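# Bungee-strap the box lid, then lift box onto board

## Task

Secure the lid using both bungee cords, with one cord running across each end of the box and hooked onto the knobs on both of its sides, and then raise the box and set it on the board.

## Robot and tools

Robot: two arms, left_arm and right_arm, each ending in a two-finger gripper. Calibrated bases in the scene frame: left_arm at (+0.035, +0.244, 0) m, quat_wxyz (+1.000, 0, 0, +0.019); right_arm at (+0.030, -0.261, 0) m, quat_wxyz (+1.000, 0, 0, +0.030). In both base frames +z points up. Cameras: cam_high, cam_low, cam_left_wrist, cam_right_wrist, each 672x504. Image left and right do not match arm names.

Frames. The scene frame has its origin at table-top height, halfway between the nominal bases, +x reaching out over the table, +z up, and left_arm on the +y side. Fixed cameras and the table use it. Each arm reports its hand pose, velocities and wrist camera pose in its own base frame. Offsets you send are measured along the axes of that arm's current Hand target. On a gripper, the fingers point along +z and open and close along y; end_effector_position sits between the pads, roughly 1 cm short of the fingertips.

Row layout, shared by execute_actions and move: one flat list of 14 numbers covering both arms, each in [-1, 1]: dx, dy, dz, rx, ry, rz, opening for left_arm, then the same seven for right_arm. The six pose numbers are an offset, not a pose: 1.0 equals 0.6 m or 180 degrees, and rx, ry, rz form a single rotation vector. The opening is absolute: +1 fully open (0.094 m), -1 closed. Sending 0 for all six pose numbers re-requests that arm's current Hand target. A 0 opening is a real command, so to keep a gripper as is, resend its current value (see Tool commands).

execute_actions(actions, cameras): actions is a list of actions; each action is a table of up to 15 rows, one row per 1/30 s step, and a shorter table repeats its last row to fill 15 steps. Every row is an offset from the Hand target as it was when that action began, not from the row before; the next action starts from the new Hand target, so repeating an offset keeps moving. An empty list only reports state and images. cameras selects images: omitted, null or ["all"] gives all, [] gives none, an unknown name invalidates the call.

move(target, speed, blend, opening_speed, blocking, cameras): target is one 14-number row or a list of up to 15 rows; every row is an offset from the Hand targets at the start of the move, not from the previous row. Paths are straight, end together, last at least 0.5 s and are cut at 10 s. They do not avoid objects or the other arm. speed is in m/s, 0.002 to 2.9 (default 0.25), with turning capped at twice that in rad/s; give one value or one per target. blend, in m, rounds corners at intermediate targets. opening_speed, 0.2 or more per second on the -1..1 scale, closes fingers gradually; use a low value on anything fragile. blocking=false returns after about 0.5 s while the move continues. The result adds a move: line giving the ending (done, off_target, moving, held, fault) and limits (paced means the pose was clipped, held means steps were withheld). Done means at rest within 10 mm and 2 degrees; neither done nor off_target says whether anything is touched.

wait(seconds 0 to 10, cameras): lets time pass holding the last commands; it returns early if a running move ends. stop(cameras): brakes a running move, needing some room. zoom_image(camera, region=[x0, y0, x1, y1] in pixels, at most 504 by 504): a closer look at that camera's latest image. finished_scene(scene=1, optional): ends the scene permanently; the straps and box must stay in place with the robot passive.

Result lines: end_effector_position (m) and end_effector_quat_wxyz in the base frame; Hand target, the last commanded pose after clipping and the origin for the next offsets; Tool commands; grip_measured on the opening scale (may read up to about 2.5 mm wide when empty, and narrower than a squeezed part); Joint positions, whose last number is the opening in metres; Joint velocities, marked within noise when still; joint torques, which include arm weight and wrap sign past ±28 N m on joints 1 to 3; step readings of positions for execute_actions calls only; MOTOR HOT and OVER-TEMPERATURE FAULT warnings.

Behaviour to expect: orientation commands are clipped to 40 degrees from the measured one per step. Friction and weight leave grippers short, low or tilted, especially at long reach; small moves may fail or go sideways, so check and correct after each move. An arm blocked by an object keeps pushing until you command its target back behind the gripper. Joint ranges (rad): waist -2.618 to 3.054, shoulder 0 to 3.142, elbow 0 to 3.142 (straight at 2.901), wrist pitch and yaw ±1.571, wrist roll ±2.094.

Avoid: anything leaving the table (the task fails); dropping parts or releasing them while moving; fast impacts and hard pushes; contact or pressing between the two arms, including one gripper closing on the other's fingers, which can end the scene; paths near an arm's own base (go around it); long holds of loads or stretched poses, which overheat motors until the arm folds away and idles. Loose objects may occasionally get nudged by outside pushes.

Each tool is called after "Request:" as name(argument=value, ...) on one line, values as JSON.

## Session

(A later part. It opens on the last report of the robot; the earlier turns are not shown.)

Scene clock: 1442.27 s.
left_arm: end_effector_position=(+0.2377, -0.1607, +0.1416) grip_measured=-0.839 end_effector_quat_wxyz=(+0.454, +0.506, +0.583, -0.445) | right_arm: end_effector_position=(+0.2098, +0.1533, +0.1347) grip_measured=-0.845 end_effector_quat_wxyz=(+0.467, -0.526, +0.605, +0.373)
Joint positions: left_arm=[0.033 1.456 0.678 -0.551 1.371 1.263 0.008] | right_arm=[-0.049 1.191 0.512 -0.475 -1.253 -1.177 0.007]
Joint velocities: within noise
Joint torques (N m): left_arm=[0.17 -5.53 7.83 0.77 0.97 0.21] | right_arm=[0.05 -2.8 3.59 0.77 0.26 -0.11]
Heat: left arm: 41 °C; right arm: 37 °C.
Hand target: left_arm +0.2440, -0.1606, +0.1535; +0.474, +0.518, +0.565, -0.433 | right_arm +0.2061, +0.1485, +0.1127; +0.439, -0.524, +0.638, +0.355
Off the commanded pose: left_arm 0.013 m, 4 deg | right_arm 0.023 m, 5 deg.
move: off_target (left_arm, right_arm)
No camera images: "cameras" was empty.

Request:
move(target=[0,0,0,0,0,0,-1.0,0.0052,-0.0197,0.0052,0,0,0,-1.0], speed=0.03, cameras=[])

Scene clock: 1444.77 s.
left_arm: end_effector_position=(+0.2377, -0.1607, +0.1416) grip_measured=-0.839 end_effector_quat_wxyz=(+0.454, +0.506, +0.583, -0.445) | right_arm: end_effector_position=(+0.2128, +0.1543, +0.1321) grip_measured=-0.845 end_effector_quat_wxyz=(+0.469, -0.524, +0.599, +0.383)
Joint positions: left_arm=[0.033 1.456 0.678 -0.551 1.371 1.263 0.008] | right_arm=[-0.049 1.232 0.512 -0.443 -1.276 -1.181 0.007]
Joint velocities: within noise
Joint torques (N m): left_arm=[0.17 -5.52 7.83 0.78 0.97 0.2] | right_arm=[-0.35 -0.61 5.67 0.84 0.47 -0.16]
Heat: left arm: 41 °C; right arm: 37 °C.
Hand target: left_arm +0.2440, -0.1606, +0.1535; +0.474, +0.518, +0.565, -0.433 | right_arm +0.2181, +0.1479, +0.1088; +0.439, -0.524, +0.638, +0.355
Off the commanded pose: left_arm 0.013 m, 4 deg | right_arm 0.025 m, 6 deg.
move: off_target (left_arm, right_arm)
No camera images: "cameras" was empty.

Request:
move(target=[0,0,0,0,0,0,-1.0,-0.0062,-0.0100,-0.0028,0,0,0,-1.0], speed=0.03, cameras=[])

Scene clock: 1447.63 s.
left_arm: end_effector_position=(+0.2377, -0.1607, +0.1416) grip_measured=-0.839 end_effector_quat_wxyz=(+0.454, +0.506, +0.583, -0.445) | right_arm: end_effector_position=(+0.2149, +0.1543, +0.1326) grip_measured=-0.845 end_effector_quat_wxyz=(+0.465, -0.521, +0.601, +0.388)
Joint positions: left_arm=[0.033 1.456 0.678 -0.551 1.371 1.263 0.008] | right_arm=[-0.049 1.252 0.529 -0.461 -1.279 -1.188 0.007]
Joint velocities: within noise
Joint torques (N m): left_arm=[0.16 -5.5 7.84 0.78 0.97 0.21] | right_arm=[-0.81 -0.8 6.93 0.78 0.47 -0.17]
Heat: left arm: 41 °C; right arm: 37 °C.
Hand target: left_arm +0.2440, -0.1606, +0.1535; +0.474, +0.518, +0.565, -0.433 | right_arm +0.2239, +0.1465, +0.1129; +0.439, -0.524, +0.638, +0.355
Off the commanded pose: left_arm 0.013 m, 4 deg | right_arm 0.023 m, 6 deg.
move: off_target (left_arm, right_arm)
No camera images: "cameras" was empty.

Request:
move(target=[0,0,0,0,0,0,-1.0,-0.0068,-0.0050,-0.0034,0,0,0,-1.0], speed=0.03, cameras=["cam_right_wrist"])

Request:
zoom_image(camera="cam_right_wrist", region=[250, 200, 410, 320])

Scene clock: 1450.30 s.
left_arm: end_effector_position=(+0.2377, -0.1607, +0.1416) grip_measured=-0.839 end_effector_quat_wxyz=(+0.454, +0.506, +0.583, -0.445) | right_arm: end_effector_position=(+0.2153, +0.1534, +0.1340) grip_measured=-0.845 end_effector_quat_wxyz=(+0.458, -0.516, +0.607, +0.393)
Joint positions: left_arm=[0.033 1.456 0.678 -0.551 1.371 1.263 0.008] | right_arm=[-0.053 1.261 0.547 -0.502 -1.278 -1.197 0.007]
Joint velocities: within noise
Joint torques (N m): left_arm=[0.14 -5.52 7.84 0.77 0.97 0.2] | right_arm=[-0.81 -1.14 7.5 0.88 0.45 -0.22]
Heat: left arm: 41 °C; right arm: 37 °C.
Hand target: left_arm +0.2440, -0.1606, +0.1535; +0.474, +0.518, +0.565, -0.433 | right_arm +0.2267, +0.1456, +0.1175; +0.439, -0.524, +0.638, +0.355
Off the commanded pose: left_arm 0.013 m, 4 deg | right_arm 0.022 m, 6 deg.
move: off_target (left_arm, right_arm)
Images, in order (width x height): cam_right_wrist 672x504.

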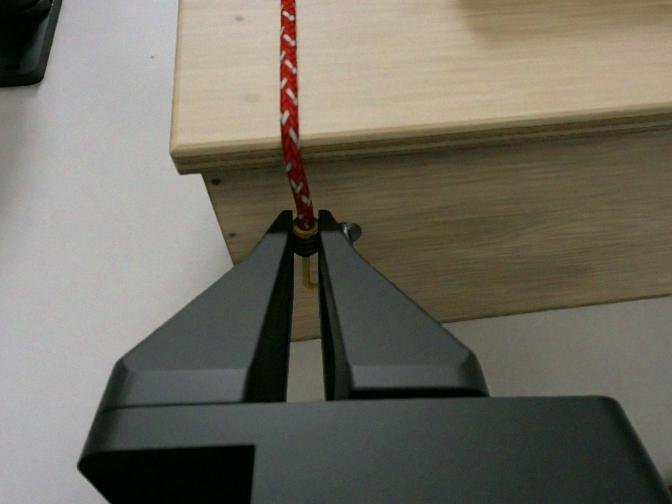

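Scaled by 3.150.

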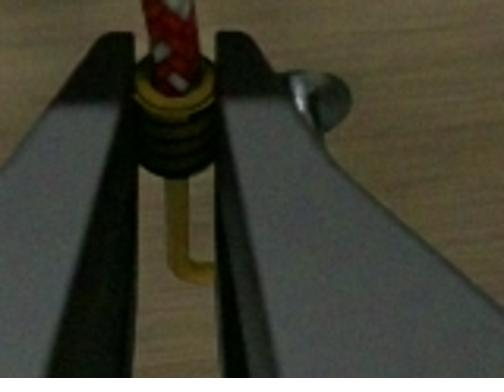

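Request:
move(target=[0,0,0,0,0,0,-1.0,0.0007,-0.0131,0.0013,0,0,0,-1.0], speed=0.03, cameras=["cam_right_wrist"])

Request:
zoom_image(camera="cam_right_wrist", region=[250, 200, 410, 320])

Scene clock: 1454.63 s.
left_arm: end_effector_position=(+0.2377, -0.1607, +0.1416) grip_measured=-0.839 end_effector_quat_wxyz=(+0.454, +0.506, +0.583, -0.445) | right_arm: end_effector_position=(+0.2167, +0.1536, +0.1336) grip_measured=-0.845 end_effector_quat_wxyz=(+0.448, -0.507, +0.613, +0.408)
Joint positions: left_arm=[0.033 1.456 0.678 -0.551 1.371 1.263 0.008] | right_arm=[-0.054 1.298 0.572 -0.543 -1.289 -1.21 0.007]
Joint velocities: within noise
Joint torques (N m): left_arm=[0.17 -5.52 7.83 0.78 0.97 0.2] | right_arm=[-1.22 -1.07 7.88 1.17 0.52 -0.23]
Heat: left arm: 41 °C; right arm: 38 °C.
Hand target: left_arm +0.2440, -0.1606, +0.1535; +0.474, +0.518, +0.565, -0.433 | right_arm +0.2345, +0.1446, +0.1169; +0.439, -0.524, +0.638, +0.355
Off the commanded pose: left_arm 0.013 m, 4 deg | right_arm 0.026 m, 7 deg.
move: off_target (left_arm, right_arm)
Images, in order (width x height): cam_right_wrist 672x504.

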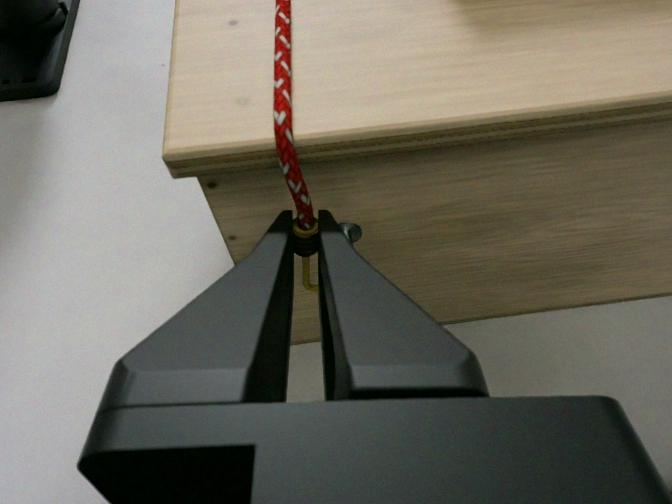

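Scaled by 3.150.

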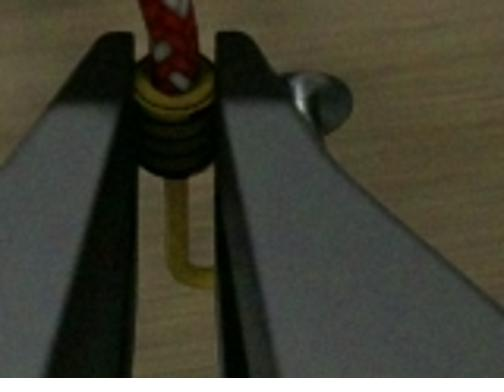

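Request:
zoom_image(camera="cam_right_wrist", region=[300, 200, 380, 260])

Request:
wait(seconds=0.1, cameras=["cam_low", "cam_high"])

Request:
zoom_image(camera="cam_low", region=[345, 350, 385, 380])

Scaled by 6.300.

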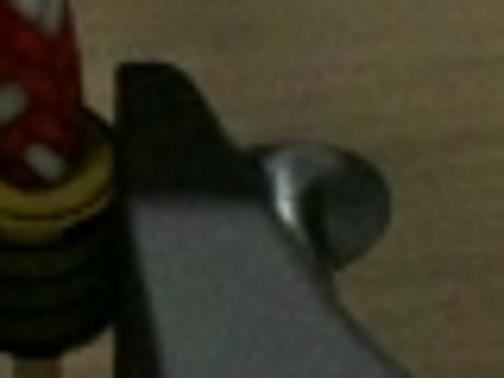

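Scene clock: 1466.73 s.
left_arm: end_effector_position=(+0.2377, -0.1607, +0.1416) grip_measured=-0.839 end_effector_quat_wxyz=(+0.454, +0.506, +0.583, -0.445) | right_arm: end_effector_position=(+0.2166, +0.1536, +0.1335) grip_measured=-0.845 end_effector_quat_wxyz=(+0.448, -0.507, +0.613, +0.408)
Joint positions: left_arm=[0.033 1.456 0.678 -0.551 1.371 1.263 0.008] | right_arm=[-0.054 1.298 0.572 -0.544 -1.289 -1.211 0.007]
Joint velocities: within noise
Joint torques (N m): left_arm=[0.16 -5.53 7.86 0.77 0.97 0.2] | right_arm=[-1.21 -1.07 7.82 1.14 0.52 -0.21]
Heat: left arm: 41 °C; right arm: 38 °C.
Hand target: left_arm +0.2440, -0.1606, +0.1535; +0.474, +0.518, +0.565, -0.433 | right_arm +0.2345, +0.1446, +0.1169; +0.439, -0.524, +0.638, +0.355
Tool commands: left_gripper/opening=-1.0 right_gripper/opening=-1.0
Off the commanded pose: left_arm 0.013 m, 4 deg | right_arm 0.026 m, 7 deg.
wait: 0.10 s; at rest from the start
Images, in order (width x height): cam_high 672x504, cam_low 672x504.

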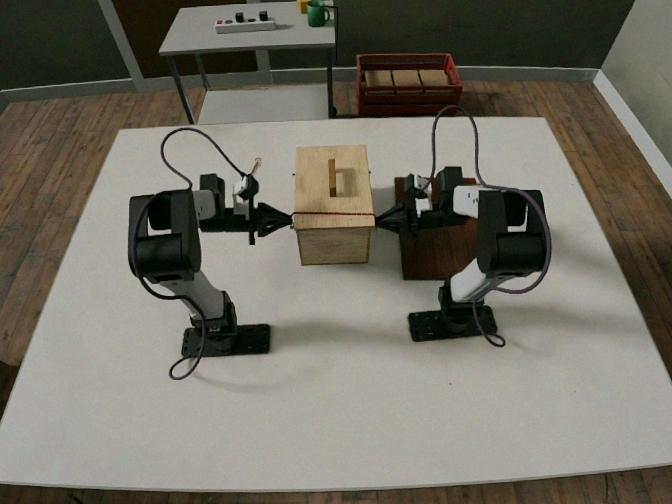

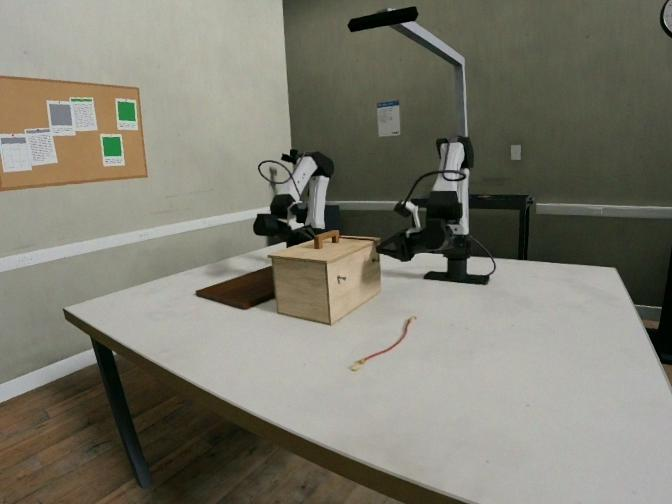

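Scaled by 12.600.

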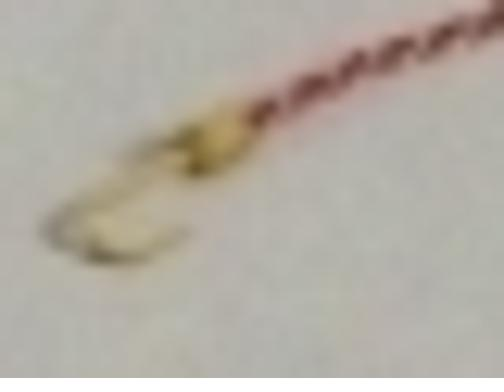

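Request:
move(target=[[0,0,0,0,0,0,-1.0,0.0023,0.0487,-0.0073,0,0,0,-1.0],[0,0,0,0,0,0,-1.0,-0.0165,0.0485,-0.0147,0,0,0,-1.0]], speed=0.04, cameras=["cam_right_wrist"])

Request:
zoom_image(camera="cam_right_wrist", region=[250, 200, 410, 320])

Scene clock: 1478.30 s.
left_arm: end_effector_position=(+0.2377, -0.1607, +0.1416) grip_measured=-0.839 end_effector_quat_wxyz=(+0.454, +0.506, +0.583, -0.445) | right_arm: end_effector_position=(+0.2045, +0.1510, +0.1385) grip_measured=-0.845 end_effector_quat_wxyz=(+0.460, -0.528, +0.610, +0.370)
Joint positions: left_arm=[0.033 1.456 0.678 -0.551 1.371 1.263 0.008] | right_arm=[-0.058 1.164 0.532 -0.57 -1.24 -1.221 0.007]
Joint velocities: within noise
Joint torques (N m): left_arm=[0.16 -5.5 7.86 0.78 0.97 0.21] | right_arm=[-0.35 -3.07 6.68 0.56 0.08 0.02]
Heat: left arm: 41 °C; right arm: 38 °C.
Hand target: left_arm +0.2440, -0.1606, +0.1535; +0.474, +0.518, +0.565, -0.433 | right_arm +0.2050, +0.1458, +0.1291; +0.439, -0.524, +0.638, +0.355
Off the commanded pose: left_arm 0.013 m, 4 deg | right_arm 0.011 m, 4 deg.
move: off_target (left_arm, right_arm)
Images, in order (width x height): cam_right_wrist 672x504.

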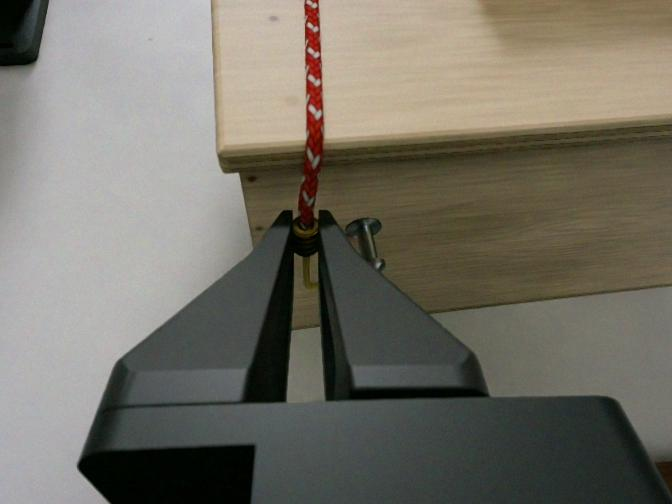

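Scaled by 3.150.

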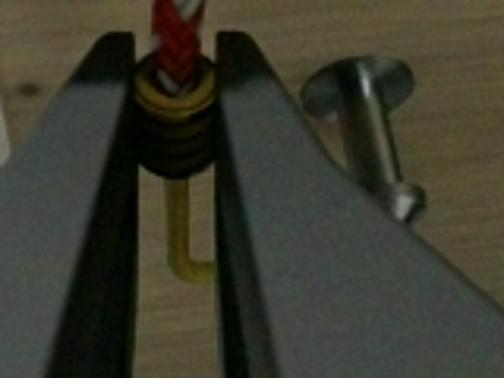

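Request:
move(target=[0,0,0,0,0,0,-1.0,-0.0030,-0.0007,0.0044,0.0027,0.0652,0.0147,-1.0], speed=0.06, cameras=["cam_right_wrist"])

Request:
zoom_image(camera="cam_right_wrist", region=[250, 200, 410, 320])

Scene clock: 1487.40 s.
left_arm: end_effector_position=(+0.2377, -0.1607, +0.1416) grip_measured=-0.839 end_effector_quat_wxyz=(+0.454, +0.506, +0.583, -0.445) | right_arm: end_effector_position=(+0.2073, +0.1538, +0.1386) grip_measured=-0.845 end_effector_quat_wxyz=(+0.392, -0.543, +0.668, +0.324)
Joint positions: left_arm=[0.033 1.456 0.678 -0.551 1.371 1.263 0.008] | right_arm=[0.034 1.119 0.634 -0.691 -1.021 -1.107 0.007]
Joint velocities: within noise
Joint torques (N m): left_arm=[0.17 -5.53 7.83 0.78 0.97 0.2] | right_arm=[0.83 -2.69 7.58 0.68 0.16 0.01]
Heat: left arm: 41 °C; right arm: 38 °C.
Hand target: left_arm +0.2440, -0.1606, +0.1535; +0.474, +0.518, +0.565, -0.433 | right_arm +0.2060, +0.1487, +0.1298; +0.365, -0.541, +0.693, +0.307
Off the commanded pose: left_arm 0.013 m, 4 deg | right_arm 0.010 m, 5 deg.
move: off_target (left_arm, right_arm)
Images, in order (width x height): cam_right_wrist 672x504.

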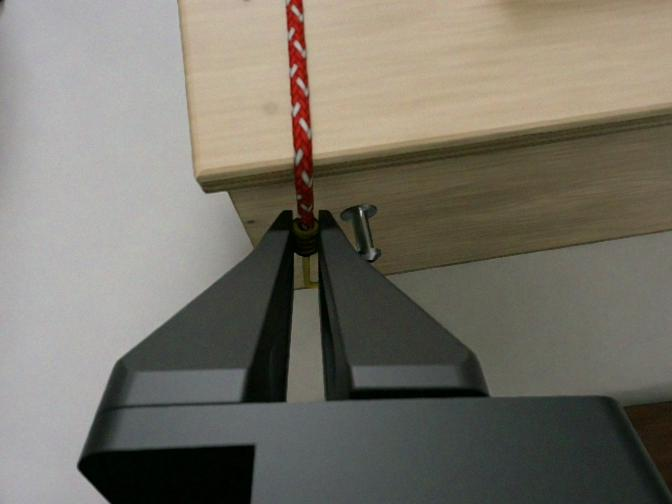

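Scaled by 3.150.

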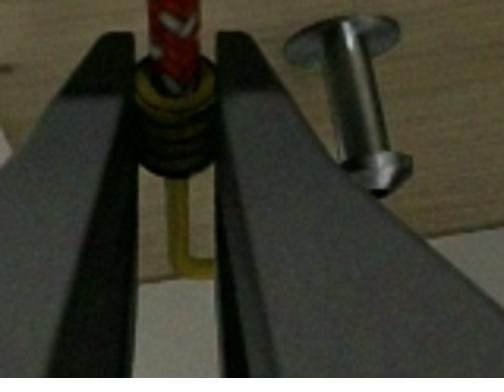

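Request:
move(target=[0,0,0,0,0,0,-1.0,0.0115,0.0023,0.0130,0,0,0,-1.0], speed=0.04, cameras=["cam_right_wrist"])

Request:
zoom_image(camera="cam_right_wrist", region=[250, 200, 410, 320])

Scene clock: 1509.17 s.
left_arm: end_effector_position=(+0.2377, -0.1607, +0.1416) grip_measured=-0.839 end_effector_quat_wxyz=(+0.454, +0.506, +0.583, -0.445) | right_arm: end_effector_position=(+0.2105, +0.1564, +0.1390) grip_measured=-0.845 end_effector_quat_wxyz=(+0.394, -0.546, +0.667, +0.319)
Joint positions: left_arm=[0.033 1.456 0.678 -0.551 1.371 1.263 0.008] | right_arm=[0.052 1.119 0.634 -0.657 -1.007 -1.082 0.007]
Joint velocities: within noise
Joint torques (N m): left_arm=[0.18 -5.52 7.84 0.78 0.97 0.2] | right_arm=[0.87 -2.47 4.16 1.05 0.18 0.02]
Heat: left arm: 41 °C; right arm: 38 °C.
Hand target: left_arm +0.2440, -0.1606, +0.1535; +0.474, +0.518, +0.565, -0.433 | right_arm +0.2050, +0.1519, +0.1198; +0.365, -0.541, +0.693, +0.307
Off the commanded pose: left_arm 0.013 m, 4 deg | right_arm 0.020 m, 5 deg.
move: off_target (left_arm, right_arm)
Images, in order (width x height): cam_right_wrist 672x504.

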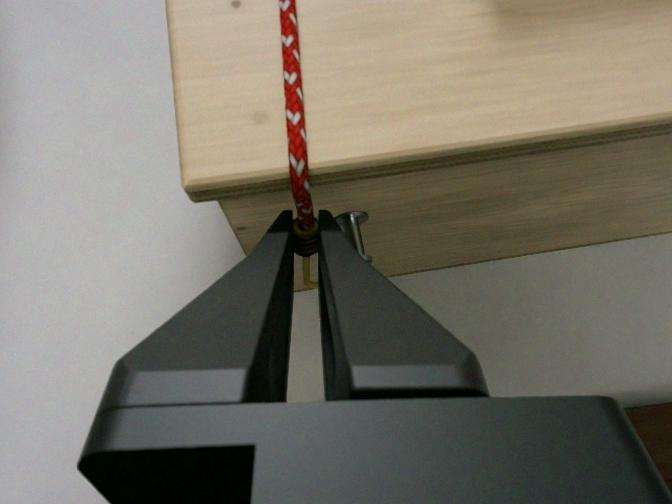

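Scaled by 3.150.

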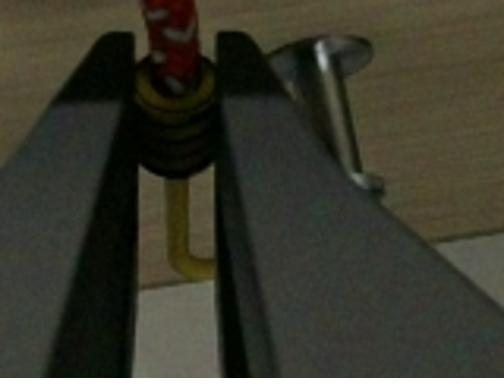

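Request:
move(target=[0,0,0,0,0,0,-1.0,0.0090,0.0033,0.0050,0,0,0,-1.0], speed=0.04, cameras=[])

Scene clock: 1511.67 s.
left_arm: end_effector_position=(+0.2377, -0.1607, +0.1416) grip_measured=-0.839 end_effector_quat_wxyz=(+0.454, +0.506, +0.583, -0.445) | right_arm: end_effector_position=(+0.2112, +0.1570, +0.1370) grip_measured=-0.845 end_effector_quat_wxyz=(+0.404, -0.549, +0.661, +0.315)
Joint positions: left_arm=[0.033 1.456 0.678 -0.551 1.371 1.263 0.008] | right_arm=[0.052 1.112 0.611 -0.617 -1.013 -1.08 0.007]
Joint velocities: within noise
Joint torques (N m): left_arm=[0.17 -5.52 7.86 0.77 0.96 0.2] | right_arm=[1.05 -2.04 3.78 0.86 0.22 -0.02]
Heat: left arm: 41 °C; right arm: 38 °C.
Hand target: left_arm +0.2440, -0.1606, +0.1535; +0.474, +0.518, +0.565, -0.433 | right_arm +0.2028, +0.1520, +0.1138; +0.365, -0.541, +0.693, +0.307
Off the commanded pose: left_arm 0.013 m, 4 deg | right_arm 0.025 m, 6 deg.
move: off_target (left_arm, right_arm)
No camera images: "cameras" was empty.

Request:
move(target=[0,0,0,0,0,0,-1.0,0.0107,-0.0012,0.0014,0,0,0,-1.0], speed=0.04, cameras=["cam_right_wrist"])

Request:
zoom_image(camera="cam_right_wrist", region=[250, 200, 410, 320])

Scene clock: 1514.10 s.
left_arm: end_effector_position=(+0.2377, -0.1607, +0.1416) grip_measured=-0.839 end_effector_quat_wxyz=(+0.454, +0.506, +0.583, -0.445) | right_arm: end_effector_position=(+0.2106, +0.1580, +0.1360) grip_measured=-0.845 end_effector_quat_wxyz=(+0.408, -0.550, +0.656, +0.318)
Joint positions: left_arm=[0.033 1.456 0.678 -0.551 1.371 1.263 0.008] | right_arm=[0.052 1.112 0.599 -0.598 -1.025 -1.081 0.007]
Joint velocities: within noise
Joint torques (N m): left_arm=[0.16 -5.52 7.84 0.77 0.96 0.2] | right_arm=[-0.08 -1.01 3.54 0.68 0.3 -0.14]
Heat: left arm: 41 °C; right arm: 38 °C.
Hand target: left_arm +0.2440, -0.1606, +0.1535; +0.474, +0.518, +0.565, -0.433 | right_arm +0.2027, +0.1491, +0.1078; +0.365, -0.541, +0.693, +0.307
Off the commanded pose: left_arm 0.013 m, 4 deg | right_arm 0.030 m, 7 deg.
move: off_target (left_arm, right_arm)
Images, in order (width x height): cam_right_wrist 672x504.

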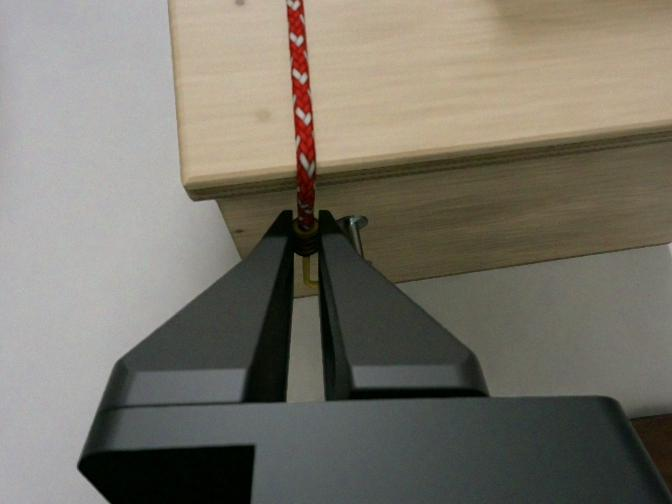

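Scaled by 3.150.

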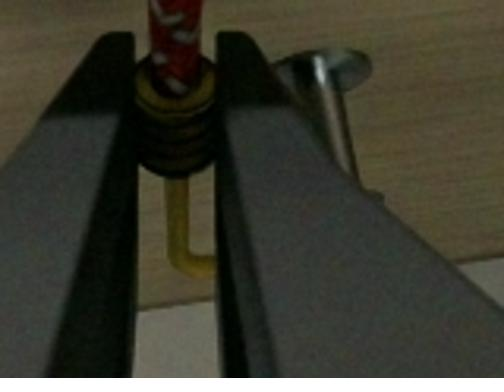

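Request:
move(target=[0,0,0,0,0,0,-1.0,-0.0005,-0.0008,-0.0243,0,0,0,-1.0], speed=0.04, cameras=["cam_right_wrist"])

Request:
zoom_image(camera="cam_right_wrist", region=[250, 200, 410, 320])

Scene clock: 1518.23 s.
left_arm: end_effector_position=(+0.2377, -0.1607, +0.1416) grip_measured=-0.839 end_effector_quat_wxyz=(+0.454, +0.506, +0.583, -0.445) | right_arm: end_effector_position=(+0.2044, +0.1482, +0.1363) grip_measured=-0.845 end_effector_quat_wxyz=(+0.409, -0.547, +0.655, +0.323)
Joint positions: left_arm=[0.033 1.456 0.678 -0.551 1.371 1.263 0.008] | right_arm=[-0.008 1.112 0.605 -0.697 -1.059 -1.182 0.007]
Joint velocities: within noise
Joint torques (N m): left_arm=[0.17 -5.52 7.84 0.78 0.97 0.2] | right_arm=[-0.72 -0.54 6.49 0.35 0.35 -0.22]
Heat: left arm: 41 °C; right arm: 38 °C.
Hand target: left_arm +0.2440, -0.1606, +0.1535; +0.474, +0.518, +0.565, -0.433 | right_arm +0.2007, +0.1372, +0.1160; +0.365, -0.541, +0.693, +0.307
Off the commanded pose: left_arm 0.013 m, 4 deg | right_arm 0.023 m, 7 deg.
move: off_target (left_arm, right_arm)
Images, in order (width x height): cam_right_wrist 672x504.

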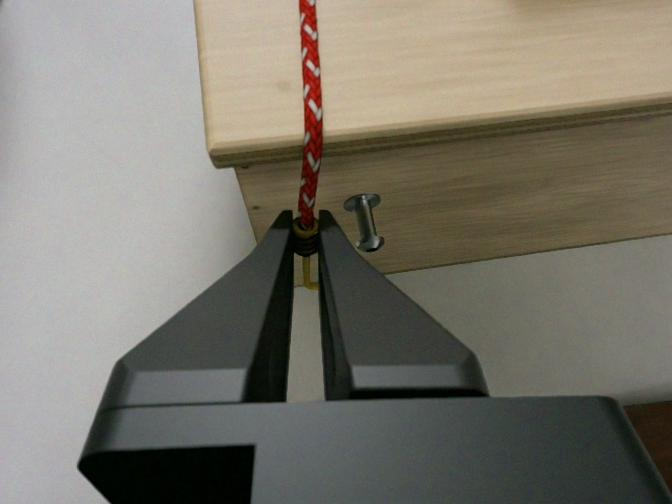

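Scaled by 3.150.

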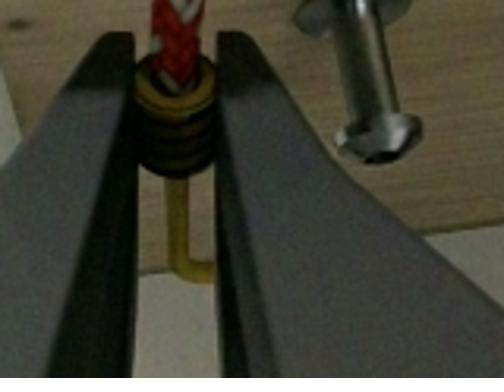

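Request:
move(target=[[0,0,0,0,0,0,-1.0,0.0172,-0.0005,0.0112,0,0,0,-1.0],[0,0,0,0,0,0,-1.0,0.0085,-0.0002,0.0055,0,0,0,-1.0]], speed=0.04, cameras=[])

Scene clock: 1523.07 s.
left_arm: end_effector_position=(+0.2377, -0.1607, +0.1416) grip_measured=-0.839 end_effector_quat_wxyz=(+0.454, +0.506, +0.583, -0.445) | right_arm: end_effector_position=(+0.2061, +0.1486, +0.1354) grip_measured=-0.845 end_effector_quat_wxyz=(+0.411, -0.549, +0.652, +0.323)
Joint positions: left_arm=[0.033 1.456 0.678 -0.551 1.371 1.263 0.008] | right_arm=[-0.008 1.123 0.605 -0.686 -1.064 -1.189 0.007]
Joint velocities: within noise
Joint torques (N m): left_arm=[0.18 -5.5 7.86 0.78 0.96 0.2] | right_arm=[-0.73 -0.85 4.93 0.46 0.41 -0.16]
Heat: left arm: 41 °C; right arm: 38 °C.
Hand target: left_arm +0.2440, -0.1606, +0.1535; +0.474, +0.518, +0.565, -0.433 | right_arm +0.2006, +0.1372, +0.1100; +0.365, -0.541, +0.693, +0.307
Off the commanded pose: left_arm 0.013 m, 4 deg | right_arm 0.028 m, 7 deg.
move: off_target (left_arm, right_arm)
No camera images: "cameras" was empty.

Request:
move(target=[[0,0,0,0,0,0,-1.0,0.0215,-0.0005,0.0140,0,0,0,-1.0],[0,0,0,0,0,0,-1.0,0.0,0.0,0.0,0,0,0,-1.0]], speed=0.05, cameras=[])

Scene clock: 1524.93 s.
left_arm: end_effector_position=(+0.2377, -0.1607, +0.1416) grip_measured=-0.839 end_effector_quat_wxyz=(+0.454, +0.506, +0.583, -0.445) | right_arm: end_effector_position=(+0.2050, +0.1495, +0.1320) grip_measured=-0.845 end_effector_quat_wxyz=(+0.413, -0.547, +0.649, +0.330)
Joint positions: left_arm=[0.033 1.456 0.678 -0.551 1.371 1.263 0.008] | right_arm=[-0.011 1.133 0.588 -0.665 -1.081 -1.193 0.007]
Joint velocities: within noise
Joint torques (N m): left_arm=[0.16 -5.53 7.86 0.77 0.97 0.21] | right_arm=[-0.62 -1.94 6.16 0.32 0.56 -0.11]
Heat: left arm: 41 °C; right arm: 38 °C.
Hand target: left_arm +0.2440, -0.1606, +0.1535; +0.474, +0.518, +0.565, -0.433 | right_arm +0.2006, +0.1372, +0.1099; +0.365, -0.541, +0.693, +0.307
Off the commanded pose: left_arm 0.013 m, 4 deg | right_arm 0.026 m, 8 deg.
move: off_target (left_arm, right_arm)
No camera images: "cameras" was empty.

Request:
move(target=[0,0,0,0,0,0,-1.0,-0.0040,0.0018,0.0072,0,0,0,-1.0], speed=0.04, cameras=["cam_right_wrist"])

Request:
zoom_image(camera="cam_right_wrist", region=[250, 200, 410, 320])

Scene clock: 1527.60 s.
left_arm: end_effector_position=(+0.2377, -0.1607, +0.1416) grip_measured=-0.839 end_effector_quat_wxyz=(+0.454, +0.506, +0.583, -0.445) | right_arm: end_effector_position=(+0.2050, +0.1505, +0.1323) grip_measured=-0.845 end_effector_quat_wxyz=(+0.411, -0.545, +0.652, +0.330)
Joint positions: left_arm=[0.033 1.456 0.678 -0.551 1.371 1.263 0.008] | right_arm=[-0.003 1.128 0.588 -0.659 -1.075 -1.173 0.007]
Joint velocities: within noise
Joint torques (N m): left_arm=[0.17 -5.52 7.86 0.77 0.97 0.21] | right_arm=[0.72 -2.19 5.52 0.53 0.57 0.01]
Heat: left arm: 41 °C; right arm: 38 °C.
Hand target: left_arm +0.2440, -0.1606, +0.1535; +0.474, +0.518, +0.565, -0.433 | right_arm +0.2006, +0.1422, +0.1096; +0.365, -0.541, +0.693, +0.307
Off the commanded pose: left_arm 0.013 m, 4 deg | right_arm 0.025 m, 8 deg.
move: off_target (left_arm, right_arm)
Images, in order (width x height): cam_right_wrist 672x504.

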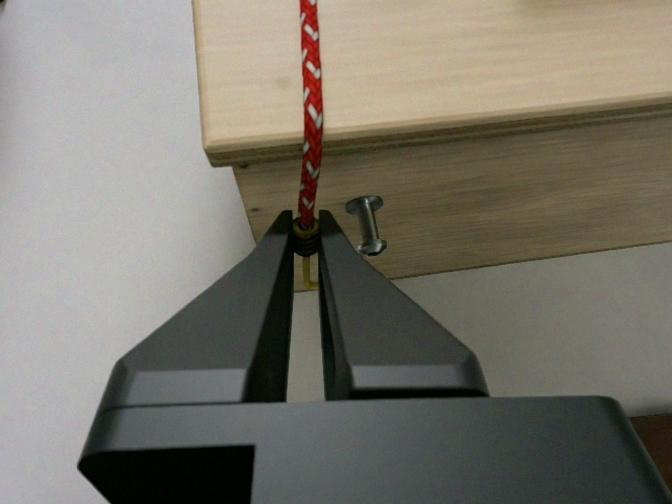

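Scaled by 3.150.

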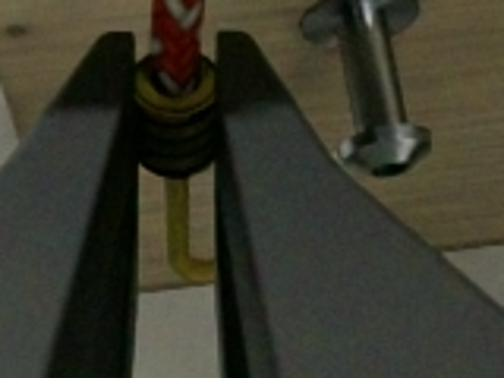

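Request:
move(target=[0,0,0,0,0,0,-1.0,-0.0061,0.0026,0.0096,0,0,0,-1.0], speed=0.04, cameras=[])

Scene clock: 1529.23 s.
left_arm: end_effector_position=(+0.2377, -0.1607, +0.1416) grip_measured=-0.839 end_effector_quat_wxyz=(+0.454, +0.506, +0.583, -0.445) | right_arm: end_effector_position=(+0.2072, +0.1556, +0.1329) grip_measured=-0.845 end_effector_quat_wxyz=(+0.407, -0.548, +0.656, +0.322)
Joint positions: left_arm=[0.033 1.456 0.678 -0.551 1.371 1.263 0.008] | right_arm=[0.036 1.113 0.588 -0.616 -1.039 -1.107 0.007]
Joint velocities: within noise
Joint torques (N m): left_arm=[0.16 -5.52 7.83 0.77 0.97 0.2] | right_arm=[1.01 -2.04 4.53 0.76 0.39 0.01]
Heat: left arm: 41 °C; right arm: 38 °C.
Hand target: left_arm +0.2440, -0.1606, +0.1535; +0.474, +0.518, +0.565, -0.433 | right_arm +0.2007, +0.1493, +0.1096; +0.365, -0.541, +0.693, +0.307
Off the commanded pose: left_arm 0.013 m, 4 deg | right_arm 0.025 m, 7 deg.
move: off_target (left_arm, right_arm)
No camera images: "cameras" was empty.

Request:
move(target=[0,0,0,0,0,0,-1.0,-0.0024,-0.0232,0.0022,0,0,0,-1.0], speed=0.04, cameras=[])

Scene clock: 1531.70 s.
left_arm: end_effector_position=(+0.2377, -0.1607, +0.1416) grip_measured=-0.839 end_effector_quat_wxyz=(+0.454, +0.506, +0.583, -0.445) | right_arm: end_effector_position=(+0.2123, +0.1568, +0.1310) grip_measured=-0.845 end_effector_quat_wxyz=(+0.402, -0.544, +0.658, +0.332)
Joint positions: left_arm=[0.033 1.456 0.678 -0.551 1.371 1.263 0.008] | right_arm=[0.036 1.159 0.604 -0.606 -1.049 -1.106 0.007]
Joint velocities: within noise
Joint torques (N m): left_arm=[0.17 -5.53 7.86 0.77 0.96 0.2] | right_arm=[0.02 -0.18 6.48 0.78 0.44 -0.11]
Heat: left arm: 41 °C; right arm: 38 °C.
Hand target: left_arm +0.2440, -0.1606, +0.1535; +0.474, +0.518, +0.565, -0.433 | right_arm +0.2146, +0.1480, +0.1097; +0.365, -0.541, +0.693, +0.307
Off the commanded pose: left_arm 0.013 m, 4 deg | right_arm 0.023 m, 6 deg.
move: off_target (left_arm, right_arm)
No camera images: "cameras" was empty.

Request:
move(target=[0,0,0,0,0,0,-1.0,-0.0058,-0.0110,-0.0069,0,0,0,-1.0], speed=0.04, cameras=["cam_right_wrist"])

Request:
zoom_image(camera="cam_right_wrist", region=[250, 200, 410, 320])

Scene clock: 1533.90 s.
left_arm: end_effector_position=(+0.2377, -0.1607, +0.1416) grip_measured=-0.839 end_effector_quat_wxyz=(+0.454, +0.506, +0.583, -0.445) | right_arm: end_effector_position=(+0.2143, +0.1559, +0.1320) grip_measured=-0.845 end_effector_quat_wxyz=(+0.392, -0.540, +0.662, +0.340)
Joint positions: left_arm=[0.033 1.456 0.678 -0.551 1.371 1.263 0.008] | right_arm=[0.03 1.189 0.634 -0.646 -1.054 -1.122 0.007]
Joint velocities: within noise
Joint torques (N m): left_arm=[0.18 -5.52 7.86 0.78 0.97 0.2] | right_arm=[-0.85 -0.65 7.25 0.79 0.42 -0.18]
Heat: left arm: 41 °C; right arm: 38 °C.
Hand target: left_arm +0.2440, -0.1606, +0.1535; +0.474, +0.518, +0.565, -0.433 | right_arm +0.2210, +0.1449, +0.1147; +0.365, -0.541, +0.693, +0.307
Off the commanded pose: left_arm 0.013 m, 4 deg | right_arm 0.022 m, 6 deg.
move: off_target (left_arm, right_arm)
Images, in order (width x height): cam_right_wrist 672x504.

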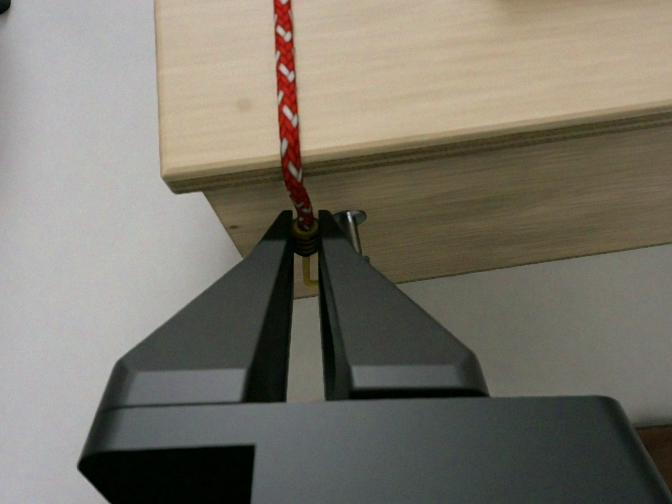

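Scaled by 3.150.

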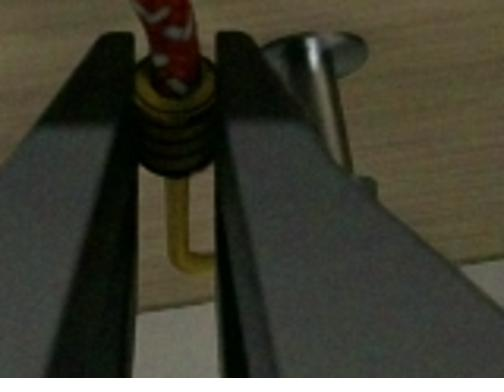

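Request:
move(target=[0,0,0,0,0,0,-1.0,-0.0050,-0.0135,-0.0005,0,0,0,-1.0], speed=0.04, cameras=[])

Scene clock: 1537.83 s.
left_arm: end_effector_position=(+0.2377, -0.1607, +0.1416) grip_measured=-0.839 end_effector_quat_wxyz=(+0.454, +0.506, +0.583, -0.445) | right_arm: end_effector_position=(+0.2156, +0.1558, +0.1322) grip_measured=-0.845 end_effector_quat_wxyz=(+0.379, -0.533, +0.669, +0.353)
Joint positions: left_arm=[0.033 1.456 0.678 -0.551 1.371 1.263 0.008] | right_arm=[0.027 1.224 0.662 -0.685 -1.06 -1.128 0.007]
Joint velocities: within noise
Joint torques (N m): left_arm=[0.17 -5.52 7.84 0.78 0.96 0.21] | right_arm=[-1.06 -0.64 7.75 1.11 0.47 -0.24]
Heat: left arm: 41 °C; right arm: 38 °C.
Hand target: left_arm +0.2440, -0.1606, +0.1535; +0.474, +0.518, +0.565, -0.433 | right_arm +0.2293, +0.1443, +0.1171; +0.365, -0.541, +0.693, +0.307
Off the commanded pose: left_arm 0.013 m, 4 deg | right_arm 0.023 m, 6 deg.
move: off_target (left_arm, right_arm)
No camera images: "cameras" was empty.

Request:
wait(seconds=0.1, cameras=["cam_high"])

Request:
zoom_image(camera="cam_high", region=[350, 190, 410, 240])

Scene clock: 1544.87 s.
left_arm: end_effector_position=(+0.2377, -0.1607, +0.1416) grip_measured=-0.839 end_effector_quat_wxyz=(+0.454, +0.506, +0.583, -0.445) | right_arm: end_effector_position=(+0.2156, +0.1558, +0.1322) grip_measured=-0.845 end_effector_quat_wxyz=(+0.380, -0.533, +0.669, +0.353)
Joint positions: left_arm=[0.033 1.456 0.678 -0.551 1.371 1.263 0.008] | right_arm=[0.027 1.224 0.662 -0.686 -1.06 -1.129 0.007]
Joint velocities: within noise
Joint torques (N m): left_arm=[0.17 -5.53 7.82 0.78 0.96 0.21] | right_arm=[-1.06 -0.87 7.75 1.06 0.47 -0.2]
Heat: left arm: 41 °C; right arm: 38 °C.
Hand target: left_arm +0.2440, -0.1606, +0.1535; +0.474, +0.518, +0.565, -0.433 | right_arm +0.2292, +0.1443, +0.1171; +0.365, -0.541, +0.693, +0.307
Tool commands: left_gripper/opening=-1.0 right_gripper/opening=-1.0
Off the commanded pose: left_arm 0.013 m, 4 deg | right_arm 0.023 m, 6 deg.
wait: 0.10 s; at rest from the start
Images, in order (width x height): cam_high 672x504.

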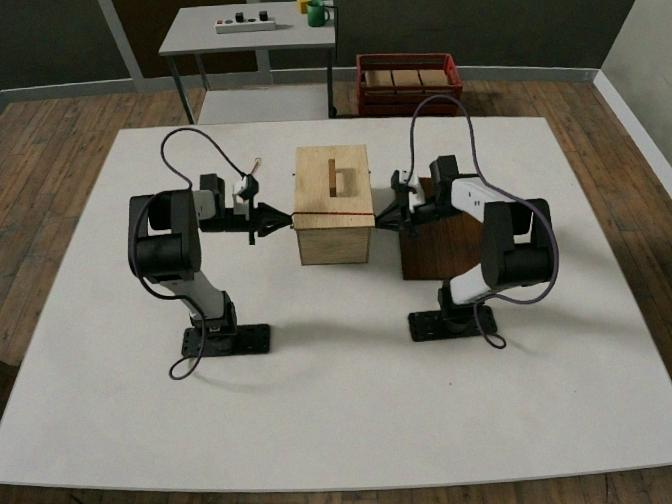

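Scaled by 8.400.

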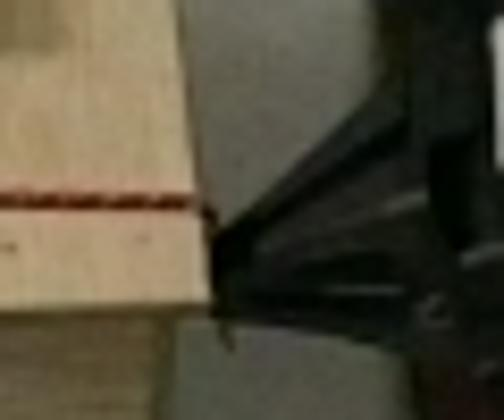

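Request:
wait(seconds=0.1, cameras=["cam_right_wrist"])

Request:
zoom_image(camera="cam_right_wrist", region=[290, 250, 330, 300])

Request:
zoom_image(camera="cam_right_wrist", region=[310, 200, 390, 280])

Scene clock: 1547.63 s.
left_arm: end_effector_position=(+0.2377, -0.1607, +0.1416) grip_measured=-0.839 end_effector_quat_wxyz=(+0.454, +0.506, +0.583, -0.445) | right_arm: end_effector_position=(+0.2156, +0.1558, +0.1322) grip_measured=-0.845 end_effector_quat_wxyz=(+0.380, -0.533, +0.669, +0.353)
Joint positions: left_arm=[0.033 1.456 0.678 -0.551 1.371 1.263 0.008] | right_arm=[0.027 1.224 0.662 -0.686 -1.06 -1.129 0.007]
Joint velocities: within noise
Joint torques (N m): left_arm=[0.16 -5.52 7.84 0.77 0.96 0.2] | right_arm=[-1.06 -0.87 7.76 1.06 0.47 -0.2]
Heat: left arm: 41 °C; right arm: 38 °C.
Hand target: left_arm +0.2440, -0.1606, +0.1535; +0.474, +0.518, +0.565, -0.433 | right_arm +0.2292, +0.1443, +0.1171; +0.365, -0.541, +0.693, +0.307
Tool commands: left_gripper/opening=-1.0 right_gripper/opening=-1.0
Off the commanded pose: left_arm 0.013 m, 4 deg | right_arm 0.023 m, 6 deg.
wait: 0.10 s; at rest from the start
Images, in order (width x height): cam_right_wrist 672x504.

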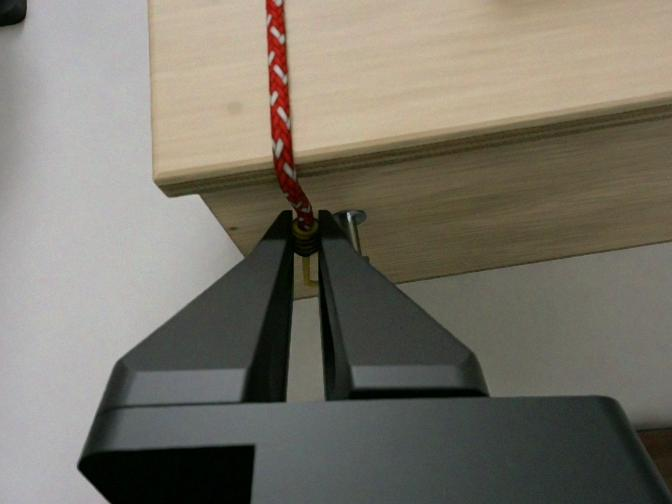

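Scaled by 10.080.

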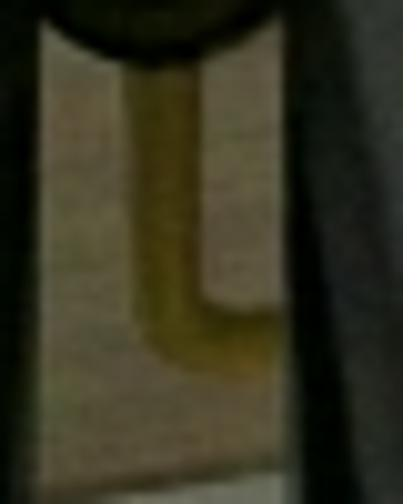

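Scaled by 6.300.

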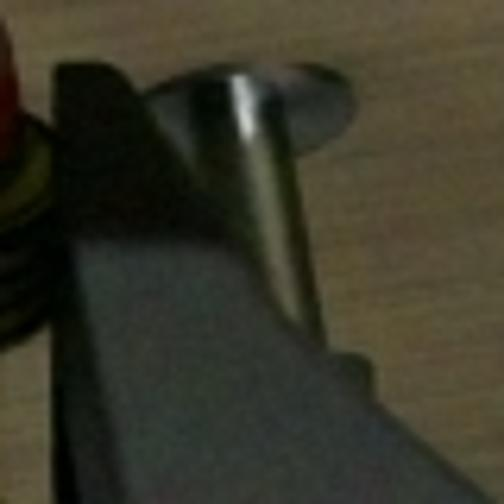

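Request:
move(target=[[0,0,0,0,0,0,-1.0,-0.0027,0.0197,-0.0071,0,0,0,-1.0],[0,0,0,0,0,0,-1.0,-0.0056,0.0002,-0.0036,0,0,0,-1.0]], speed=0.04, cameras=["cam_right_wrist"])

Request:
zoom_image(camera="cam_right_wrist", region=[290, 200, 390, 300])

Scene clock: 1560.93 s.
left_arm: end_effector_position=(+0.2377, -0.1607, +0.1416) grip_measured=-0.839 end_effector_quat_wxyz=(+0.454, +0.506, +0.583, -0.445) | right_arm: end_effector_position=(+0.2150, +0.1546, +0.1338) grip_measured=-0.845 end_effector_quat_wxyz=(+0.375, -0.533, +0.673, +0.350)
Joint positions: left_arm=[0.033 1.456 0.678 -0.551 1.371 1.263 0.008] | right_arm=[0.026 1.219 0.674 -0.712 -1.05 -1.131 0.007]
Joint velocities: within noise
Joint torques (N m): left_arm=[0.17 -5.52 7.84 0.78 0.97 0.2] | right_arm=[-0.91 -0.81 7.94 1.14 0.37 -0.18]
Heat: left arm: 41 °C; right arm: 38 °C.
Hand target: left_arm +0.2440, -0.1606, +0.1535; +0.474, +0.518, +0.565, -0.433 | right_arm +0.2292, +0.1444, +0.1211; +0.365, -0.541, +0.693, +0.307
Off the commanded pose: left_arm 0.013 m, 4 deg | right_arm 0.022 m, 6 deg.
move: off_target (left_arm, right_arm)
Images, in order (width x height): cam_right_wrist 672x504.

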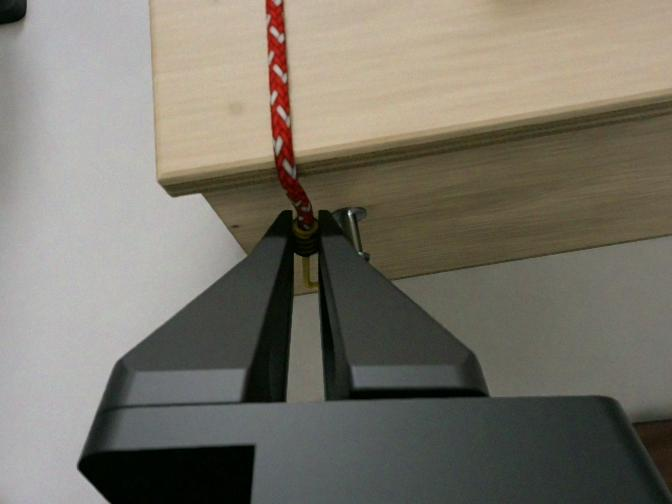

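Scaled by 5.040.

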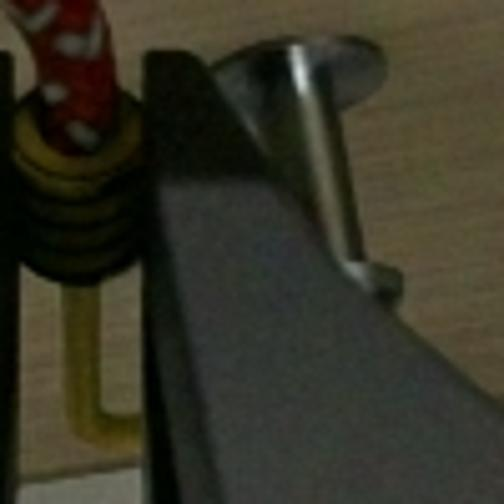

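Request:
move(target=[0,0,0,0,0,0,-1.0,-0.0020,-0.0099,0.0018,0,0,-0.022,-1.0], speed=0.04, cameras=["cam_right_wrist"])

Request:
zoom_image(camera="cam_right_wrist", region=[290, 200, 390, 300])

Scene clock: 1564.83 s.
left_arm: end_effector_position=(+0.2377, -0.1607, +0.1416) grip_measured=-0.839 end_effector_quat_wxyz=(+0.454, +0.506, +0.583, -0.445) | right_arm: end_effector_position=(+0.2155, +0.1547, +0.1336) grip_measured=-0.845 end_effector_quat_wxyz=(+0.376, -0.547, +0.661, +0.349)
Joint positions: left_arm=[0.033 1.456 0.678 -0.551 1.371 1.263 0.008] | right_arm=[0.023 1.244 0.692 -0.739 -1.056 -1.196 0.007]
Joint velocities: within noise
Joint torques (N m): left_arm=[0.16 -5.53 7.84 0.78 0.96 0.2] | right_arm=[-0.9 -0.9 8.1 1.37 0.41 -0.27]
Heat: left arm: 41 °C; right arm: 38 °C.
Hand target: left_arm +0.2440, -0.1606, +0.1535; +0.474, +0.518, +0.565, -0.433 | right_arm +0.2354, +0.1446, +0.1214; +0.376, -0.565, +0.673, +0.294
Off the commanded pose: left_arm 0.013 m, 4 deg | right_arm 0.025 m, 7 deg.
move: off_target (left_arm, right_arm)
Images, in order (width x height): cam_right_wrist 672x504.

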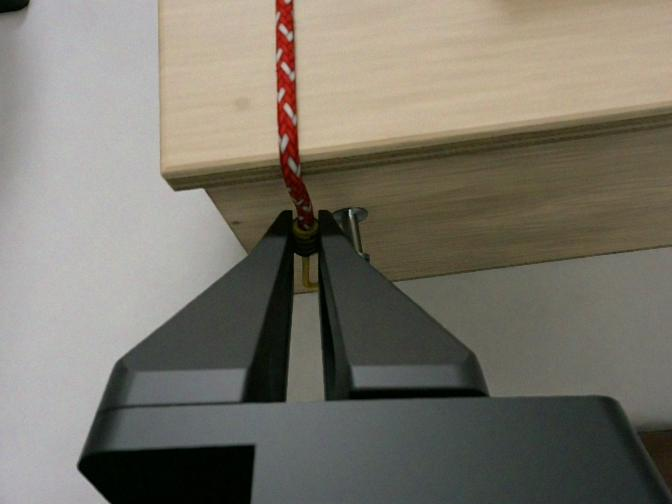

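Scaled by 5.040.

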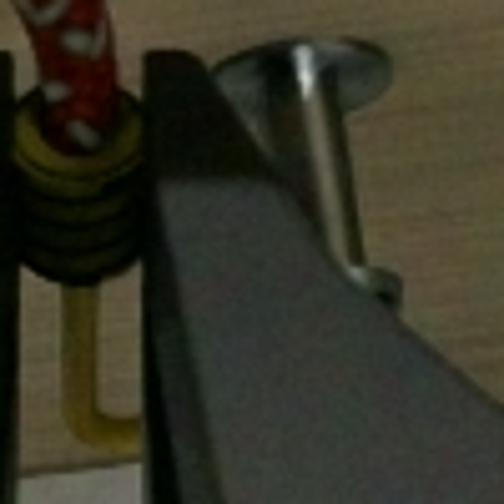

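Request:
move(target=[0,0,0,0,0,0,-1.0,-0.0010,0.0250,-0.0020,0,0,0.008,-1.0], speed=0.04, cameras=[])

Scene clock: 1579.10 s.
left_arm: end_effector_position=(+0.2377, -0.1607, +0.1416) grip_measured=-0.839 end_effector_quat_wxyz=(+0.454, +0.506, +0.583, -0.445) | right_arm: end_effector_position=(+0.2215, +0.1519, +0.1381) grip_measured=-0.845 end_effector_quat_wxyz=(+0.393, -0.556, +0.659, +0.320)
Joint positions: left_arm=[0.033 1.456 0.678 -0.551 1.371 1.263 0.008] | right_arm=[0.022 1.205 0.688 -0.699 -1.025 -1.179 0.007]
Joint velocities: within noise
Joint torques (N m): left_arm=[0.16 -5.5 7.86 0.78 0.96 0.2] | right_arm=[0.61 -3.41 4.56 1.09 0.18 0.05]
Heat: left arm: 41 °C; right arm: 39 °C.
Hand target: left_arm +0.2440, -0.1606, +0.1535; +0.474, +0.518, +0.565, -0.433 | right_arm +0.2206, +0.1467, +0.1221; +0.372, -0.556, +0.681, +0.299
Off the commanded pose: left_arm 0.013 m, 4 deg | right_arm 0.017 m, 4 deg.
move: off_target (left_arm, right_arm)
No camera images: "cameras" was empty.


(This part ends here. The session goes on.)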